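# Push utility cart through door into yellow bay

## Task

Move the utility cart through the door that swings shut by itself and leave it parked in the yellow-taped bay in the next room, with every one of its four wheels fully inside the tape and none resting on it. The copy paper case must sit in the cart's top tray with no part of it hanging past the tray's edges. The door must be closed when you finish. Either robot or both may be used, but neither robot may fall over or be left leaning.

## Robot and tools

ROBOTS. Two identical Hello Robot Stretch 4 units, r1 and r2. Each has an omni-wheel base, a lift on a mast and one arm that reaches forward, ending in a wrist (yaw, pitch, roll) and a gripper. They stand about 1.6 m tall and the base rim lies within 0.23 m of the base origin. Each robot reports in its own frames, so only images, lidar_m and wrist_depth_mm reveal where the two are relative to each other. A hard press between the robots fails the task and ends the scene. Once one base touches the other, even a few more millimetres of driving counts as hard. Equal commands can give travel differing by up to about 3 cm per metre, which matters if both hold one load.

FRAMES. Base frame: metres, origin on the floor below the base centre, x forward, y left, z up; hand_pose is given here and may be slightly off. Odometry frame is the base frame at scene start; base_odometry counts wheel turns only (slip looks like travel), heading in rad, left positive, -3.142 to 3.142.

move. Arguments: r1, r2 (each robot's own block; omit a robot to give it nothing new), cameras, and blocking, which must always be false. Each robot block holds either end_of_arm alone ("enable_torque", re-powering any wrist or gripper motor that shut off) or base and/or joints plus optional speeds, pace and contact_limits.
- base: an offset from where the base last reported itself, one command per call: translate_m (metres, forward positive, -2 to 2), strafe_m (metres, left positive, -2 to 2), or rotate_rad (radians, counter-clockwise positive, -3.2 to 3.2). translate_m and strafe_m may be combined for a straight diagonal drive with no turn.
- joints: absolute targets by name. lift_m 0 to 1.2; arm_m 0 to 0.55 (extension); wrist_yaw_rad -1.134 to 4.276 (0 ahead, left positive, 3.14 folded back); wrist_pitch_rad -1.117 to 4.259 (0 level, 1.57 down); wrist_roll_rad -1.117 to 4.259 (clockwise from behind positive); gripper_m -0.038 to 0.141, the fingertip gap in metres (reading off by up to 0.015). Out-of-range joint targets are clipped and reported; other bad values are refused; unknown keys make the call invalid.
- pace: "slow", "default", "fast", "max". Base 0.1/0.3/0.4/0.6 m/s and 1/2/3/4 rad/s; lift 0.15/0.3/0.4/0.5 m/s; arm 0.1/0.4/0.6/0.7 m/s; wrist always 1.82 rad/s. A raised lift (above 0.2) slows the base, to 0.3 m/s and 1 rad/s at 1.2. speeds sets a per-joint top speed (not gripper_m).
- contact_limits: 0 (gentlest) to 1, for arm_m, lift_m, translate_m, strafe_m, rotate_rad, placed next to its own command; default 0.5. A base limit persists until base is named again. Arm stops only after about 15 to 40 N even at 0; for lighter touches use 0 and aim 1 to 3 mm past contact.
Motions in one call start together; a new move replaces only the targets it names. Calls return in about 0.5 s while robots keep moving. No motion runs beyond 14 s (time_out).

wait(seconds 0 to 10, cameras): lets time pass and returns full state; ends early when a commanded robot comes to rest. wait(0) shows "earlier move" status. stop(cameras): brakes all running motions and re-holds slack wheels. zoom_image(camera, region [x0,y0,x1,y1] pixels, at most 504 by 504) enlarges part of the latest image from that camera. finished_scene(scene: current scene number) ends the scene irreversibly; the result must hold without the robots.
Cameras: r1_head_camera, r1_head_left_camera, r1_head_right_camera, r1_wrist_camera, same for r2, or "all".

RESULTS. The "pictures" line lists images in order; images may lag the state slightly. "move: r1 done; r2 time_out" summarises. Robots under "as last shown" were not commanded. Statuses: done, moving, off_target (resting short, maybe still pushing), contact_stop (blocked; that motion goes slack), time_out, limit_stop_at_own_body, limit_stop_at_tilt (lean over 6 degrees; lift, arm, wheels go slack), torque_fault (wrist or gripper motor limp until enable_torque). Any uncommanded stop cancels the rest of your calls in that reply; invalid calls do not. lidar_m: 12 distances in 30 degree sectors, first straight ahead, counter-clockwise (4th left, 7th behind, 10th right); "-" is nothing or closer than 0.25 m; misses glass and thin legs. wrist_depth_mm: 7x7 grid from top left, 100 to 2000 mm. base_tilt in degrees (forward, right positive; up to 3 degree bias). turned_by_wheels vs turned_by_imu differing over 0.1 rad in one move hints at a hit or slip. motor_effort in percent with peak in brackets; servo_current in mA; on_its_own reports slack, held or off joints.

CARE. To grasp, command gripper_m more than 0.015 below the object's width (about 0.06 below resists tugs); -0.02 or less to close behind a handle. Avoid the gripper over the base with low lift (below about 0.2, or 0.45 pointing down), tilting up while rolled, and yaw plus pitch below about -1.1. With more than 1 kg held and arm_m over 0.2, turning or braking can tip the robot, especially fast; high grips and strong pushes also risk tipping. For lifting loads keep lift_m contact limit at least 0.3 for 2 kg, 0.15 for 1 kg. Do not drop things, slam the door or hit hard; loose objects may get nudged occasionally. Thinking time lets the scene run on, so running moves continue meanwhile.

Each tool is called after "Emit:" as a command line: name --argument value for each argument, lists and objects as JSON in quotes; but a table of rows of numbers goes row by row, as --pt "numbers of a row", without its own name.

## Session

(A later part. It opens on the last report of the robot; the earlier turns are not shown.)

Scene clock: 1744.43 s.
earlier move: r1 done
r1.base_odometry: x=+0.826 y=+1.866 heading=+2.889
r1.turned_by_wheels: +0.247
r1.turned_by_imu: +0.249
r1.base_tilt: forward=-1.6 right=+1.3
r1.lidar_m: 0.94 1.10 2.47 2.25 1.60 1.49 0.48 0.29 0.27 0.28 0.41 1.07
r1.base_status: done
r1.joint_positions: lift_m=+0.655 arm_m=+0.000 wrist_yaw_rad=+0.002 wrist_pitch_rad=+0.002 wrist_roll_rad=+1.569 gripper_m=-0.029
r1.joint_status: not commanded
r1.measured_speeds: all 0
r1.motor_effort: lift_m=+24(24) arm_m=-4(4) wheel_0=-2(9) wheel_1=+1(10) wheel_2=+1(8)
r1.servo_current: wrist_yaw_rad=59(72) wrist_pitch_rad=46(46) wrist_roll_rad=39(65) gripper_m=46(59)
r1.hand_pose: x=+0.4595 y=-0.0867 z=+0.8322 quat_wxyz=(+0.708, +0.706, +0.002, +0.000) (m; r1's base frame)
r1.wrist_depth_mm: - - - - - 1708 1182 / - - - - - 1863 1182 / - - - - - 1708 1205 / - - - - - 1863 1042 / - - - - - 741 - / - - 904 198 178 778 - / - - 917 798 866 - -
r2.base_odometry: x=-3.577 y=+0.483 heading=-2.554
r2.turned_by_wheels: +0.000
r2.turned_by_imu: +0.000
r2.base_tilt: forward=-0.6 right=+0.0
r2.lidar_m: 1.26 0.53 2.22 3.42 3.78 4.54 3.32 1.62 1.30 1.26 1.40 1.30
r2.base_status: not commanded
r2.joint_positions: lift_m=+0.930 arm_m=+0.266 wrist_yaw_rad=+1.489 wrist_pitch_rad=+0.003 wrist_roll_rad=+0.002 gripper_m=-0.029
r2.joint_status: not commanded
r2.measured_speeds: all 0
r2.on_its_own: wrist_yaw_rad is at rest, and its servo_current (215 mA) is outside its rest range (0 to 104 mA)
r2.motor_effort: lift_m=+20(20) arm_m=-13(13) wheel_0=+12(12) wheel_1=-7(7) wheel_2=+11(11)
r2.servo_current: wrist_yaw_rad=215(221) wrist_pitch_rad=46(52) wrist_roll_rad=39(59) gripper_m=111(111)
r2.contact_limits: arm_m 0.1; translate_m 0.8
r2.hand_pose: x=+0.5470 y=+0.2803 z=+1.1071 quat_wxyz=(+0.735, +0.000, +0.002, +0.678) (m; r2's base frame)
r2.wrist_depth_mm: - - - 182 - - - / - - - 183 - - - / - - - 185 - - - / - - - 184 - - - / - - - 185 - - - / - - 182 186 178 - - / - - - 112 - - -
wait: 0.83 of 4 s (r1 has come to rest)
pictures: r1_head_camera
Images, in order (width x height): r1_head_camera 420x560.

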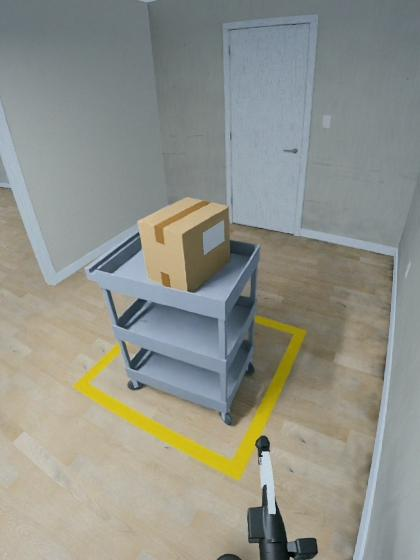

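Emit:
move --blocking false --r2 '{"base":{"translate_m":-0.021,"strafe_m":0.218},"joints":{"wrist_yaw_rad":1.3},"speeds":{"wrist_yaw_rad":0.09},"pace":"slow","contact_limits":{"translate_m":0.8}}' --cameras '[]'

Emit:
wait --seconds 6 --cameras '["r2_head_camera"]'

Scene clock: 1755.23 s.
move: r2 moving
r1: as last shown
r1.turned_by_wheels: +0.000
r1.turned_by_imu: +0.000
r1.lidar_m: 0.93 1.10 2.47 2.26 1.60 1.49 0.46 0.31 0.27 0.29 0.41 1.04
r1.motor_effort: lift_m=+24(24) arm_m=-4(4) wheel_0=-2(3) wheel_1=+1(1) wheel_2=+1(1)
r1.servo_current: wrist_yaw_rad=46(59) wrist_pitch_rad=46(46) wrist_roll_rad=52(65) gripper_m=52(59)
r1.wrist_depth_mm: - - - - - 1708 1182 / - - - - - 1808 1205 / - - - - - 1756 1205 / - - - - - 1921 1042 / - - - - - 750 - / - - 904 198 178 768 - / - - 917 809 866 - -
r2.base_odometry: x=-3.569 y=+0.473 heading=-2.554
r2.turned_by_wheels: +0.000
r2.turned_by_imu: +0.001
r2.base_tilt: forward=-0.6 right=+0.1
r2.lidar_m: 1.27 0.55 2.23 3.40 3.75 4.53 3.35 1.59 1.30 1.29 1.43 1.29
r2.base_status: translate_m moving; strafe_m moving
r2.joint_positions: lift_m=+0.930 arm_m=+0.265 wrist_yaw_rad=+1.474 wrist_pitch_rad=+0.003 wrist_roll_rad=+0.002 gripper_m=-0.029
r2.joint_status: wrist_yaw_rad moving
r2.measured_speeds: translate_m=-0.005 strafe_m=+0.053 rotate_rad=-0.001 lift_m=+0.000 arm_m=+0.000 wrist_yaw_rad=-0.075 wrist_pitch_rad=+0.000 wrist_roll_rad=+0.000
r2.motor_effort: lift_m=+20(20) arm_m=-11(13) wheel_0=-10(12) wheel_1=+1(8) wheel_2=+11(13)
r2.servo_current: wrist_yaw_rad=33(195) wrist_pitch_rad=39(46) wrist_roll_rad=52(52) gripper_m=104(104)
r2.contact_limits: arm_m 0.1; translate_m 0.8
r2.hand_pose: x=+0.5513 y=+0.2786 z=+1.1071 quat_wxyz=(+0.741, +0.000, +0.002, +0.672) (m; r2's base frame)
r2.wrist_depth_mm: - - - 180 - - - / - - - 180 - - - / - - - 182 - - - / - - - - - - - / - - - 186 - - - / - - 183 187 178 - - / - - - 112 - - -
pictures: none
No camera images: "cameras" was empty.

Scene clock: 1758.13 s.
earlier move: r2 off_target
r1.base_odometry: x=+0.826 y=+1.866 heading=+2.889
r1.turned_by_wheels: +0.000
r1.turned_by_imu: +0.000
r1.base_tilt: forward=-1.6 right=+1.3
r1.lidar_m: 0.92 1.14 2.47 2.25 1.59 1.49 0.45 0.32 0.28 0.29 0.41 1.01
r1.base_status: not commanded
r1.joint_positions: lift_m=+0.655 arm_m=+0.000 wrist_yaw_rad=+0.002 wrist_pitch_rad=+0.002 wrist_roll_rad=+1.569 gripper_m=-0.029
r1.joint_status: not commanded
r1.measured_speeds: all 0
r1.motor_effort: lift_m=+24(24) arm_m=-3(4) wheel_0=-2(3) wheel_1=+1(1) wheel_2=+1(1)
r1.servo_current: wrist_yaw_rad=59(65) wrist_pitch_rad=39(46) wrist_roll_rad=65(65) gripper_m=52(65)
r1.hand_pose: x=+0.4595 y=-0.0867 z=+0.8322 quat_wxyz=(+0.708, +0.706, +0.002, +0.000) (m; r1's base frame)
r1.wrist_depth_mm: - - - - - 1708 1205 / - - - - - 1863 1205 / - - - - - 1708 1182 / - - - - - 1921 1042 / - - - - - 750 - / - - 904 198 178 778 - / - - 917 809 854 - -
r2.base_odometry: x=-3.439 y=+0.314 heading=-2.552
r2.turned_by_wheels: +0.002
r2.turned_by_imu: +0.005
r2.base_tilt: forward=-0.7 right=+0.0
r2.lidar_m: 0.92 0.57 2.36 3.22 3.53 4.45 3.69 1.88 1.50 1.48 1.65 1.35
r2.base_status: done
r2.joint_positions: lift_m=+0.930 arm_m=+0.265 wrist_yaw_rad=+1.329 wrist_pitch_rad=+0.003 wrist_roll_rad=+0.002 gripper_m=-0.029
r2.joint_status: wrist_yaw_rad off_target (ended at +1.329, target +1.300)
r2.measured_speeds: all 0
r2.on_its_own: wrist_yaw_rad is at rest, and its servo_current (195 mA) is outside its rest range (0 to 104 mA)
r2.motor_effort: lift_m=+20(20) arm_m=-5(13) wheel_0=+8(12) wheel_1=+8(11) wheel_2=+12(14)
r2.servo_current: wrist_yaw_rad=195(260) wrist_pitch_rad=39(46) wrist_roll_rad=39(65) gripper_m=104(104)
r2.contact_limits: arm_m 0.1; translate_m 0.8
r2.hand_pose: x=+0.5900 y=+0.2590 z=+1.1071 quat_wxyz=(+0.787, +0.000, +0.002, +0.617) (m; r2's base frame)
r2.wrist_depth_mm: - - - 179 - - - / - - - 179 - - - / - - - 180 - - - / - - - 181 - - - / - - - - - - - / - - 182 186 178 - - / - - - 112 - - -
wait: 2.90 of 6 s (r2 has come to rest)
pictures: r2_head_camera
Images, in order (width x height): r2_head_camera 420x560.

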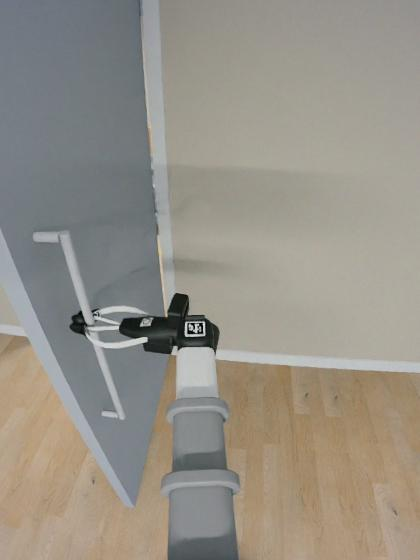

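Emit:
move --blocking false --r2 '{"base":{"translate_m":0.023,"strafe_m":0.218},"joints":{"wrist_yaw_rad":1.1},"speeds":{"wrist_yaw_rad":0.09},"pace":"slow","contact_limits":{"translate_m":0.8}}' --cameras '[]'

Emit:
wait --seconds 6 --cameras '[]'

Emit:
move --blocking false --r2 '{"base":{"translate_m":0.066,"strafe_m":0.209},"joints":{"wrist_yaw_rad":0.9},"speeds":{"wrist_yaw_rad":0.09},"pace":"slow","contact_limits":{"translate_m":0.8}}' --cameras '[]'

Emit:
wait --seconds 6 --cameras '["r2_head_camera"]'

Scene clock: 1764.70 s.
move: r2 moving
r1: as last shown
r1.lidar_m: 0.97 1.09 2.47 2.27 1.60 1.48 0.44 0.31 0.29 0.29 0.42 1.07
r1.motor_effort: lift_m=+24(24) arm_m=-4(4) wheel_0=-2(3) wheel_1=+1(1) wheel_2=+1(1)
r1.servo_current: wrist_yaw_rad=39(72) wrist_pitch_rad=39(46) wrist_roll_rad=52(65) gripper_m=52(59)
r1.wrist_depth_mm: - - - - - 1661 1182 / - - - - - 1808 1182 / - - - - - 1708 1205 / - - - - - 1921 1060 / - - - - - 750 - / - - 904 199 178 778 - / - - 904 809 854 - -
r2.base_odometry: x=-3.432 y=+0.302 heading=-2.551
r2.turned_by_wheels: +0.001
r2.turned_by_imu: +0.002
r2.base_tilt: forward=-0.7 right=+0.1
r2.lidar_m: 0.93 0.54 2.38 3.20 3.56 4.46 3.73 1.87 1.52 1.49 1.66 1.36
r2.base_status: translate_m moving; strafe_m moving
r2.joint_positions: lift_m=+0.930 arm_m=+0.265 wrist_yaw_rad=+1.301 wrist_pitch_rad=+0.003 wrist_roll_rad=+0.002 gripper_m=-0.029
r2.joint_status: wrist_yaw_rad moving
r2.measured_speeds: translate_m=+0.006 strafe_m=+0.053 rotate_rad=+0.002 lift_m=+0.000 arm_m=+0.000 wrist_yaw_rad=-0.063 wrist_pitch_rad=+0.000 wrist_roll_rad=+0.000
r2.motor_effort: lift_m=+20(20) arm_m=-4(5) wheel_0=+5(8) wheel_1=+14(15) wheel_2=-2(10)
r2.servo_current: wrist_yaw_rad=345(390) wrist_pitch_rad=46(46) wrist_roll_rad=46(52) gripper_m=104(104)
r2.contact_limits: arm_m 0.1; translate_m 0.8
r2.hand_pose: x=+0.5971 y=+0.2546 z=+1.1071 quat_wxyz=(+0.796, +0.000, +0.002, +0.606) (m; r2's base frame)
r2.wrist_depth_mm: - - - 178 - - - / - - - 179 - - - / - - - 181 - - - / - - - - - - - / - - - 182 - - - / - - 182 185 - - - / - - - 112 - - -
pictures: none
No camera images: "cameras" was empty.

Scene clock: 1767.60 s.
earlier move: r2 off_target
r1.base_odometry: x=+0.826 y=+1.866 heading=+2.889
r1.turned_by_wheels: +0.000
r1.turned_by_imu: +0.000
r1.base_tilt: forward=-1.6 right=+1.3
r1.lidar_m: 0.94 1.06 2.45 2.28 1.60 1.49 0.46 0.28 0.28 0.29 0.41 1.03
r1.base_status: not commanded
r1.joint_positions: lift_m=+0.655 arm_m=+0.000 wrist_yaw_rad=+0.002 wrist_pitch_rad=+0.002 wrist_roll_rad=+1.569 gripper_m=-0.029
r1.joint_status: not commanded
r1.measured_speeds: all 0
r1.motor_effort: lift_m=+23(24) arm_m=-4(4) wheel_0=-2(3) wheel_1=+1(1) wheel_2=+1(1)
r1.servo_current: wrist_yaw_rad=39(72) wrist_pitch_rad=39(52) wrist_roll_rad=65(65) gripper_m=52(65)
r1.hand_pose: x=+0.4595 y=-0.0867 z=+0.8322 quat_wxyz=(+0.708, +0.706, +0.002, +0.000) (m; r1's base frame)
r1.wrist_depth_mm: - - - - - 1708 1182 / - - - - - 1808 1182 / - - - - - 1756 1205 / - - - - - 1863 1060 / - - - - - 750 - / - - 917 199 178 778 - / - - 917 809 866 - -
r2.base_odometry: x=-3.336 y=+0.120 heading=-2.550
r2.turned_by_wheels: +0.001
r2.turned_by_imu: +0.006
r2.base_tilt: forward=-0.7 right=+0.0
r2.lidar_m: 0.77 0.59 2.37 3.00 3.29 4.44 4.17 2.13 1.69 1.68 1.66 1.37
r2.base_status: done
r2.joint_positions: lift_m=+0.930 arm_m=+0.265 wrist_yaw_rad=+1.145 wrist_pitch_rad=+0.003 wrist_roll_rad=+0.002 gripper_m=-0.029
r2.joint_status: wrist_yaw_rad off_target (ended at +1.145, target +1.100)
r2.measured_speeds: all 0
r2.on_its_own: wrist_yaw_rad is at rest, and its servo_current (410 mA) is outside its rest range (0 to 104 mA)
r2.motor_effort: lift_m=+20(20) arm_m=+4(5) wheel_0=+15(16) wheel_1=+12(16) wheel_2=+3(10)
r2.servo_current: wrist_yaw_rad=410(546) wrist_pitch_rad=39(52) wrist_roll_rad=39(65) gripper_m=98(111)
r2.contact_limits: arm_m 0.1; translate_m 0.8
r2.hand_pose: x=+0.6346 y=+0.2266 z=+1.1071 quat_wxyz=(+0.840, +0.000, +0.002, +0.542) (m; r2's base frame)
r2.wrist_depth_mm: - - - - - - - / - - 177 - - - - / - - - - - - - / - - - - - - - / - - - 180 - - - / - - 182 183 - - - / - - - 112 - - -
wait: 2.90 of 6 s (r2 has come to rest)
pictures: none
No camera images: "cameras" was empty.

Scene clock: 1768.10 s.
move: r2 moving
r1: as last shown
r1.lidar_m: 0.93 1.11 2.47 2.25 1.61 1.49 0.44 0.31 0.27 0.29 0.43 1.05
r1.motor_effort: lift_m=+24(24) arm_m=-4(4) wheel_0=-2(3) wheel_1=+1(1) wheel_2=+1(1)
r1.servo_current: wrist_yaw_rad=52(59) wrist_pitch_rad=46(52) wrist_roll_rad=46(65) gripper_m=52(59)
r1.wrist_depth_mm: - - - - - 1661 1182 / - - - - - 1808 1182 / - - - - - 1756 1205 / - - - - - 1863 1060 / - - - - - 741 - / - - 904 198 178 778 - / - - 904 809 866 - -
r2.base_odometry: x=-3.332 y=+0.108 heading=-2.548
r2.turned_by_wheels: +0.002
r2.turned_by_imu: +0.003
r2.base_tilt: forward=-0.7 right=+0.1
r2.lidar_m: 0.75 0.59 2.38 2.96 3.31 4.44 4.17 2.11 1.75 1.70 1.67 1.35
r2.base_status: translate_m moving; strafe_m moving
r2.joint_positions: lift_m=+0.930 arm_m=+0.265 wrist_yaw_rad=+1.116 wrist_pitch_rad=+0.003 wrist_roll_rad=+0.002 gripper_m=-0.029
r2.joint_status: wrist_yaw_rad moving
r2.measured_speeds: translate_m=+0.015 strafe_m=+0.048 rotate_rad=+0.002 lift_m=+0.000 arm_m=+0.000 wrist_yaw_rad=-0.060 wrist_pitch_rad=+0.000 wrist_roll_rad=+0.000
r2.motor_effort: lift_m=+20(20) arm_m=+3(4) wheel_0=+11(17) wheel_1=+17(17) wheel_2=+0(2)
r2.servo_current: wrist_yaw_rad=618(618) wrist_pitch_rad=39(46) wrist_roll_rad=65(65) gripper_m=98(104)
r2.contact_limits: arm_m 0.1; translate_m 0.8
r2.hand_pose: x=+0.6412 y=+0.2206 z=+1.1071 quat_wxyz=(+0.848, +0.000, +0.002, +0.529) (m; r2's base frame)
r2.wrist_depth_mm: - - 172 - - - - / - - 173 - - - - / - - 174 - - - - / - - 175 - - - - / - - - - - - - / - - 181 183 - - - / - 250 - 112 - - -
pictures: none
No camera images: "cameras" was empty.

Scene clock: 1771.07 s.
earlier move: r2 off_target
r1.base_odometry: x=+0.826 y=+1.866 heading=+2.889
r1.turned_by_wheels: +0.000
r1.turned_by_imu: +0.000
r1.base_tilt: forward=-1.6 right=+1.2
r1.lidar_m: 0.94 1.07 2.47 2.27 1.60 1.49 0.45 0.31 0.29 0.28 0.41 1.03
r1.base_status: not commanded
r1.joint_positions: lift_m=+0.655 arm_m=+0.000 wrist_yaw_rad=+0.002 wrist_pitch_rad=+0.002 wrist_roll_rad=+1.569 gripper_m=-0.029
r1.joint_status: not commanded
r1.measured_speeds: all 0
r1.motor_effort: lift_m=+24(24) arm_m=-4(4) wheel_0=-2(3) wheel_1=+1(1) wheel_2=+1(1)
r1.servo_current: wrist_yaw_rad=46(72) wrist_pitch_rad=33(52) wrist_roll_rad=33(72) gripper_m=52(65)
r1.hand_pose: x=+0.4595 y=-0.0867 z=+0.8322 quat_wxyz=(+0.708, +0.706, +0.002, +0.000) (m; r1's base frame)
r1.wrist_depth_mm: - - - - - 1708 1182 / - - - - - 1808 1182 / - - - - - 1756 1205 / - - - - - 1863 1060 / - - - - - 750 - / - - 904 198 177 778 - / - - 917 798 854 - -
r2.base_odometry: x=-3.274 y=-0.090 heading=-2.547
r2.turned_by_wheels: +0.001
r2.turned_by_imu: +0.018
r2.base_tilt: forward=-0.7 right=+0.0
r2.lidar_m: 0.61 0.61 2.41 2.77 3.11 4.44 - 2.33 1.95 1.92 1.64 1.32
r2.base_status: done
r2.joint_positions: lift_m=+0.930 arm_m=+0.265 wrist_yaw_rad=+0.955 wrist_pitch_rad=+0.003 wrist_roll_rad=+0.002 gripper_m=-0.029
r2.joint_status: wrist_yaw_rad off_target (ended at +0.955, target +0.900)
r2.measured_speeds: all 0
r2.on_its_own: wrist_yaw_rad is at rest, and its servo_current (566 mA) is outside its rest range (0 to 104 mA)
r2.motor_effort: lift_m=+20(20) arm_m=-4(4) wheel_0=+19(22) wheel_1=+14(20) wheel_2=+7(8)
r2.servo_current: wrist_yaw_rad=566(878) wrist_pitch_rad=39(46) wrist_roll_rad=46(65) gripper_m=98(104)
r2.contact_limits: arm_m 0.1; translate_m 0.8
r2.hand_pose: x=+0.6739 y=+0.1848 z=+1.1071 quat_wxyz=(+0.888, +0.000, +0.002, +0.459) (m; r2's base frame)
r2.wrist_depth_mm: - - 176 - - - - / - - 177 - - - - / - - 179 - - - - / - - 182 - - - - / - - 255 181 - - - / - - 182 182 - - - / - - - 112 - - -
wait: 2.97 of 6 s (r2 has come to rest)
pictures: r2_head_camera
Images, in order (width x height): r2_head_camera 420x560.

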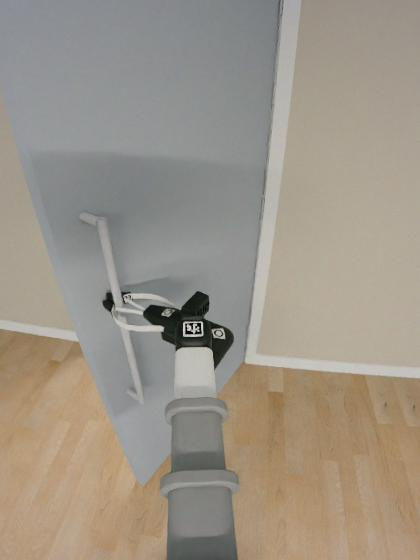

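Emit:
move --blocking false --r2 '{"base":{"translate_m":0.107,"strafe_m":0.192},"joints":{"wrist_yaw_rad":0.8},"speeds":{"wrist_yaw_rad":0.05},"pace":"slow","contact_limits":{"translate_m":0.8}}' --cameras '[]'

Emit:
wait --seconds 6 --cameras '["r2_head_camera"]'

Scene clock: 1776.33 s.
move: r2 moving
r1: as last shown
r1.base_tilt: forward=-1.6 right=+1.3
r1.lidar_m: 0.93 1.12 2.48 2.29 1.56 1.48 0.44 0.30 0.27 0.29 0.38 1.03
r1.motor_effort: lift_m=+23(24) arm_m=-3(4) wheel_0=-2(3) wheel_1=+1(1) wheel_2=+1(1)
r1.servo_current: wrist_yaw_rad=59(59) wrist_pitch_rad=39(46) wrist_roll_rad=65(65) gripper_m=52(52)
r1.wrist_depth_mm: - - - - - 1708 1182 / - - - - - 1808 1182 / - - - - - 1756 1205 / - - - - - 1863 1042 / - - - - - 759 - / - - 904 198 178 768 - / - - 904 798 866 - -
r2.base_odometry: x=-3.272 y=-0.102 heading=-2.543
r2.turned_by_wheels: +0.003
r2.turned_by_imu: +0.004
r2.base_tilt: forward=-0.7 right=+0.0
r2.lidar_m: 0.63 0.62 2.41 2.74 3.12 4.45 - 2.37 1.93 1.93 1.61 1.33
r2.base_status: translate_m moving; strafe_m moving
r2.joint_positions: lift_m=+0.930 arm_m=+0.265 wrist_yaw_rad=+0.935 wrist_pitch_rad=+0.003 wrist_roll_rad=+0.002 gripper_m=-0.029
r2.joint_status: wrist_yaw_rad moving
r2.measured_speeds: translate_m=+0.023 strafe_m=+0.042 rotate_rad=+0.001 lift_m=+0.000 arm_m=+0.000 wrist_yaw_rad=-0.040 wrist_pitch_rad=+0.000 wrist_roll_rad=+0.000
r2.motor_effort: lift_m=+20(20) arm_m=-4(4) wheel_0=+15(20) wheel_1=+17(17) wheel_2=+5(7)
r2.servo_current: wrist_yaw_rad=579(631) wrist_pitch_rad=46(46) wrist_roll_rad=46(59) gripper_m=91(104)
r2.contact_limits: arm_m 0.1; translate_m 0.8
r2.hand_pose: x=+0.6775 y=+0.1802 z=+1.1071 quat_wxyz=(+0.893, +0.000, +0.002, +0.451) (m; r2's base frame)
r2.wrist_depth_mm: - - - - - - - / - - 174 - - - - / - - 175 - - - - / - - 177 - - - - / - - 181 - - - - / - - 181 183 - - - / - - - 112 - - -
pictures: none
No camera images: "cameras" was empty.

Scene clock: 1779.30 s.
earlier move: r2 off_target
r1.base_odometry: x=+0.826 y=+1.866 heading=+2.889
r1.turned_by_wheels: +0.000
r1.turned_by_imu: +0.000
r1.base_tilt: forward=-1.6 right=+1.2
r1.lidar_m: 0.95 1.12 2.47 2.25 1.59 1.49 0.44 0.31 0.30 0.31 0.44 1.05
r1.base_status: not commanded
r1.joint_positions: lift_m=+0.655 arm_m=+0.000 wrist_yaw_rad=+0.002 wrist_pitch_rad=+0.002 wrist_roll_rad=+1.569 gripper_m=-0.029
r1.joint_status: not commanded
r1.measured_speeds: all 0
r1.motor_effort: lift_m=+24(24) arm_m=-4(4) wheel_0=-2(3) wheel_1=+1(1) wheel_2=+1(1)
r1.servo_current: wrist_yaw_rad=46(72) wrist_pitch_rad=39(52) wrist_roll_rad=33(72) gripper_m=46(59)
r1.hand_pose: x=+0.4595 y=-0.0867 z=+0.8322 quat_wxyz=(+0.708, +0.706, +0.002, +0.000) (m; r1's base frame)
r1.wrist_depth_mm: - - - - - 1661 1182 / - - - - - 1808 1205 / - - - - - 1756 1205 / - - - - - 1863 1060 / - - - - - 759 - / - - 904 198 177 768 - / - - 917 820 866 - -
r2.base_odometry: x=-3.254 y=-0.309 heading=-2.545
r2.turned_by_wheels: -0.002
r2.turned_by_imu: +0.006
r2.base_tilt: forward=-0.7 right=+0.0
r2.lidar_m: 0.64 0.66 2.33 2.54 2.88 4.51 - 2.61 2.13 2.14 1.53 1.08
r2.base_status: done
r2.joint_positions: lift_m=+0.930 arm_m=+0.265 wrist_yaw_rad=+0.821 wrist_pitch_rad=+0.003 wrist_roll_rad=+0.002 gripper_m=-0.029
r2.joint_status: wrist_yaw_rad off_target (ended at +0.821, target +0.800)
r2.measured_speeds: all 0
r2.on_its_own: wrist_yaw_rad is at rest, and its servo_current (124 mA) is outside its rest range (0 to 104 mA)
r2.motor_effort: lift_m=+20(20) arm_m=-4(4) wheel_0=+8(21) wheel_1=+6(19) wheel_2=+7(8)
r2.servo_current: wrist_yaw_rad=124(650) wrist_pitch_rad=46(46) wrist_roll_rad=33(65) gripper_m=98(104)
r2.contact_limits: arm_m 0.1; translate_m 0.8
r2.hand_pose: x=+0.6965 y=+0.1514 z=+1.1071 quat_wxyz=(+0.917, +0.000, +0.002, +0.399) (m; r2's base frame)
r2.wrist_depth_mm: - - - 174 - - - / - - - 176 - - - / - - - 177 - - - / - - - 179 - - - / - - - 180 - - - / - - 185 182 177 - - / - - - 112 - - -
wait: 2.97 of 6 s (r2 has come to rest)
pictures: r2_head_camera
Images, in order (width x height): r2_head_camera 420x560.

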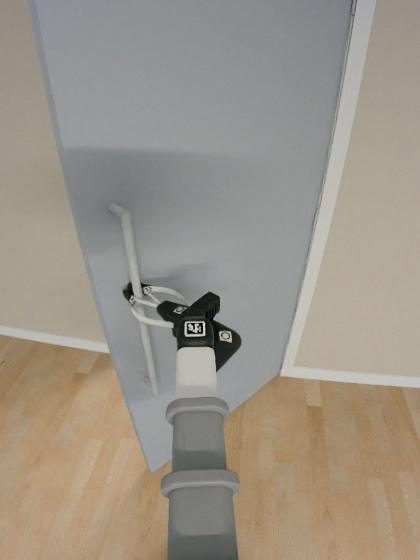

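Emit:
move --blocking false --r2 '{"base":{"translate_m":0.143,"strafe_m":0.167},"joints":{"wrist_yaw_rad":0.6},"speeds":{"wrist_yaw_rad":0.09},"pace":"slow","contact_limits":{"translate_m":0.8}}' --cameras '[]'

Emit:
wait --seconds 6 --cameras '["r2_head_camera"]'

Scene clock: 1785.03 s.
move: r2 moving
r1: as last shown
r1.base_tilt: forward=-1.6 right=+1.3
r1.lidar_m: 0.95 1.10 2.46 2.25 1.58 1.48 0.47 0.32 0.28 0.30 0.41 1.02
r1.motor_effort: lift_m=+24(24) arm_m=-3(4) wheel_0=-2(3) wheel_1=+1(1) wheel_2=+1(1)
r1.servo_current: wrist_yaw_rad=39(72) wrist_pitch_rad=39(46) wrist_roll_rad=46(59) gripper_m=52(59)
r1.wrist_depth_mm: - - - - - 1708 1182 / - - - - - 1808 1182 / - - - - - 1756 1205 / - - - - - 1921 1060 / - - - - - 750 - / - - 917 198 178 778 - / - - 917 820 866 - -
r2.base_odometry: x=-3.255 y=-0.322 heading=-2.543
r2.turned_by_wheels: +0.002
r2.turned_by_imu: +0.002
r2.base_tilt: forward=-0.6 right=+0.0
r2.lidar_m: 0.63 0.66 2.33 2.55 2.88 4.52 - 2.57 2.15 2.14 1.53 1.09
r2.base_status: translate_m moving; strafe_m moving
r2.joint_positions: lift_m=+0.930 arm_m=+0.265 wrist_yaw_rad=+0.790 wrist_pitch_rad=+0.003 wrist_roll_rad=+0.002 gripper_m=-0.029
r2.joint_status: wrist_yaw_rad moving
r2.measured_speeds: translate_m=+0.031 strafe_m=+0.038 rotate_rad=+0.000 lift_m=+0.000 arm_m=+0.000 wrist_yaw_rad=-0.071 wrist_pitch_rad=+0.000 wrist_roll_rad=+0.000
r2.motor_effort: lift_m=+20(20) arm_m=-4(4) wheel_0=+8(10) wheel_1=+11(12) wheel_2=+2(6)
r2.servo_current: wrist_yaw_rad=260(260) wrist_pitch_rad=46(46) wrist_roll_rad=52(52) gripper_m=91(98)
r2.contact_limits: arm_m 0.1; translate_m 0.8
r2.hand_pose: x=+0.7009 y=+0.1435 z=+1.1071 quat_wxyz=(+0.923, +0.000, +0.002, +0.385) (m; r2's base frame)
r2.wrist_depth_mm: - - 255 175 - - - / - - - 176 - - - / - - - 176 - - - / - - - 178 - - - / - - - 179 - - - / - - 184 183 174 - - / - - - 112 - - -
pictures: none
No camera images: "cameras" was empty.

Scene clock: 1788.00 s.
earlier move: r2 done
r1.base_odometry: x=+0.826 y=+1.866 heading=+2.889
r1.turned_by_wheels: +0.000
r1.turned_by_imu: +0.000
r1.base_tilt: forward=-1.6 right=+1.3
r1.lidar_m: 0.94 1.07 2.48 2.26 1.59 1.49 0.47 0.32 0.28 0.28 0.42 1.05
r1.base_status: not commanded
r1.joint_positions: lift_m=+0.655 arm_m=+0.000 wrist_yaw_rad=+0.002 wrist_pitch_rad=+0.002 wrist_roll_rad=+1.569 gripper_m=-0.029
r1.joint_status: not commanded
r1.measured_speeds: all 0
r1.motor_effort: lift_m=+23(24) arm_m=-3(4) wheel_0=-3(3) wheel_1=+1(1) wheel_2=+1(1)
r1.servo_current: wrist_yaw_rad=46(72) wrist_pitch_rad=46(52) wrist_roll_rad=39(65) gripper_m=52(59)
r1.hand_pose: x=+0.4595 y=-0.0867 z=+0.8322 quat_wxyz=(+0.708, +0.706, +0.002, +0.000) (m; r1's base frame)
r1.wrist_depth_mm: - - - - - 1661 1182 / - - - - - 1863 1205 / - - - - - 1756 1205 / - - - - - 1921 1060 / - - - - - 759 - / - - 904 198 178 768 - / - - 917 820 854 - -
r2.base_odometry: x=-3.278 y=-0.528 heading=-2.544
r2.turned_by_wheels: -0.001
r2.turned_by_imu: +0.004
r2.base_tilt: forward=-0.6 right=+0.0
r2.lidar_m: 0.66 1.30 2.13 2.35 2.68 4.41 - 2.80 2.35 2.31 1.42 0.90
r2.base_status: done
r2.joint_positions: lift_m=+0.930 arm_m=+0.265 wrist_yaw_rad=+0.612 wrist_pitch_rad=+0.003 wrist_roll_rad=+0.002 gripper_m=-0.029
r2.joint_status: all done
r2.measured_speeds: all 0
r2.motor_effort: lift_m=+20(20) arm_m=-4(4) wheel_0=+2(15) wheel_1=+3(14) wheel_2=+6(7)
r2.servo_current: wrist_yaw_rad=72(306) wrist_pitch_rad=39(52) wrist_roll_rad=39(65) gripper_m=98(104)
r2.contact_limits: arm_m 0.1; translate_m 0.8
r2.hand_pose: x=+0.7222 y=+0.0940 z=+1.1071 quat_wxyz=(+0.954, +0.000, +0.002, +0.301) (m; r2's base frame)
r2.wrist_depth_mm: - - - 177 - - - / - - - 177 - - - / - - - 178 - - - / - - - 178 - - - / - - - 180 - - - / - - 182 184 179 - - / - - - 112 - - -
wait: 2.97 of 6 s (r2 has come to rest)
pictures: r2_head_camera
Images, in order (width x height): r2_head_camera 420x560.

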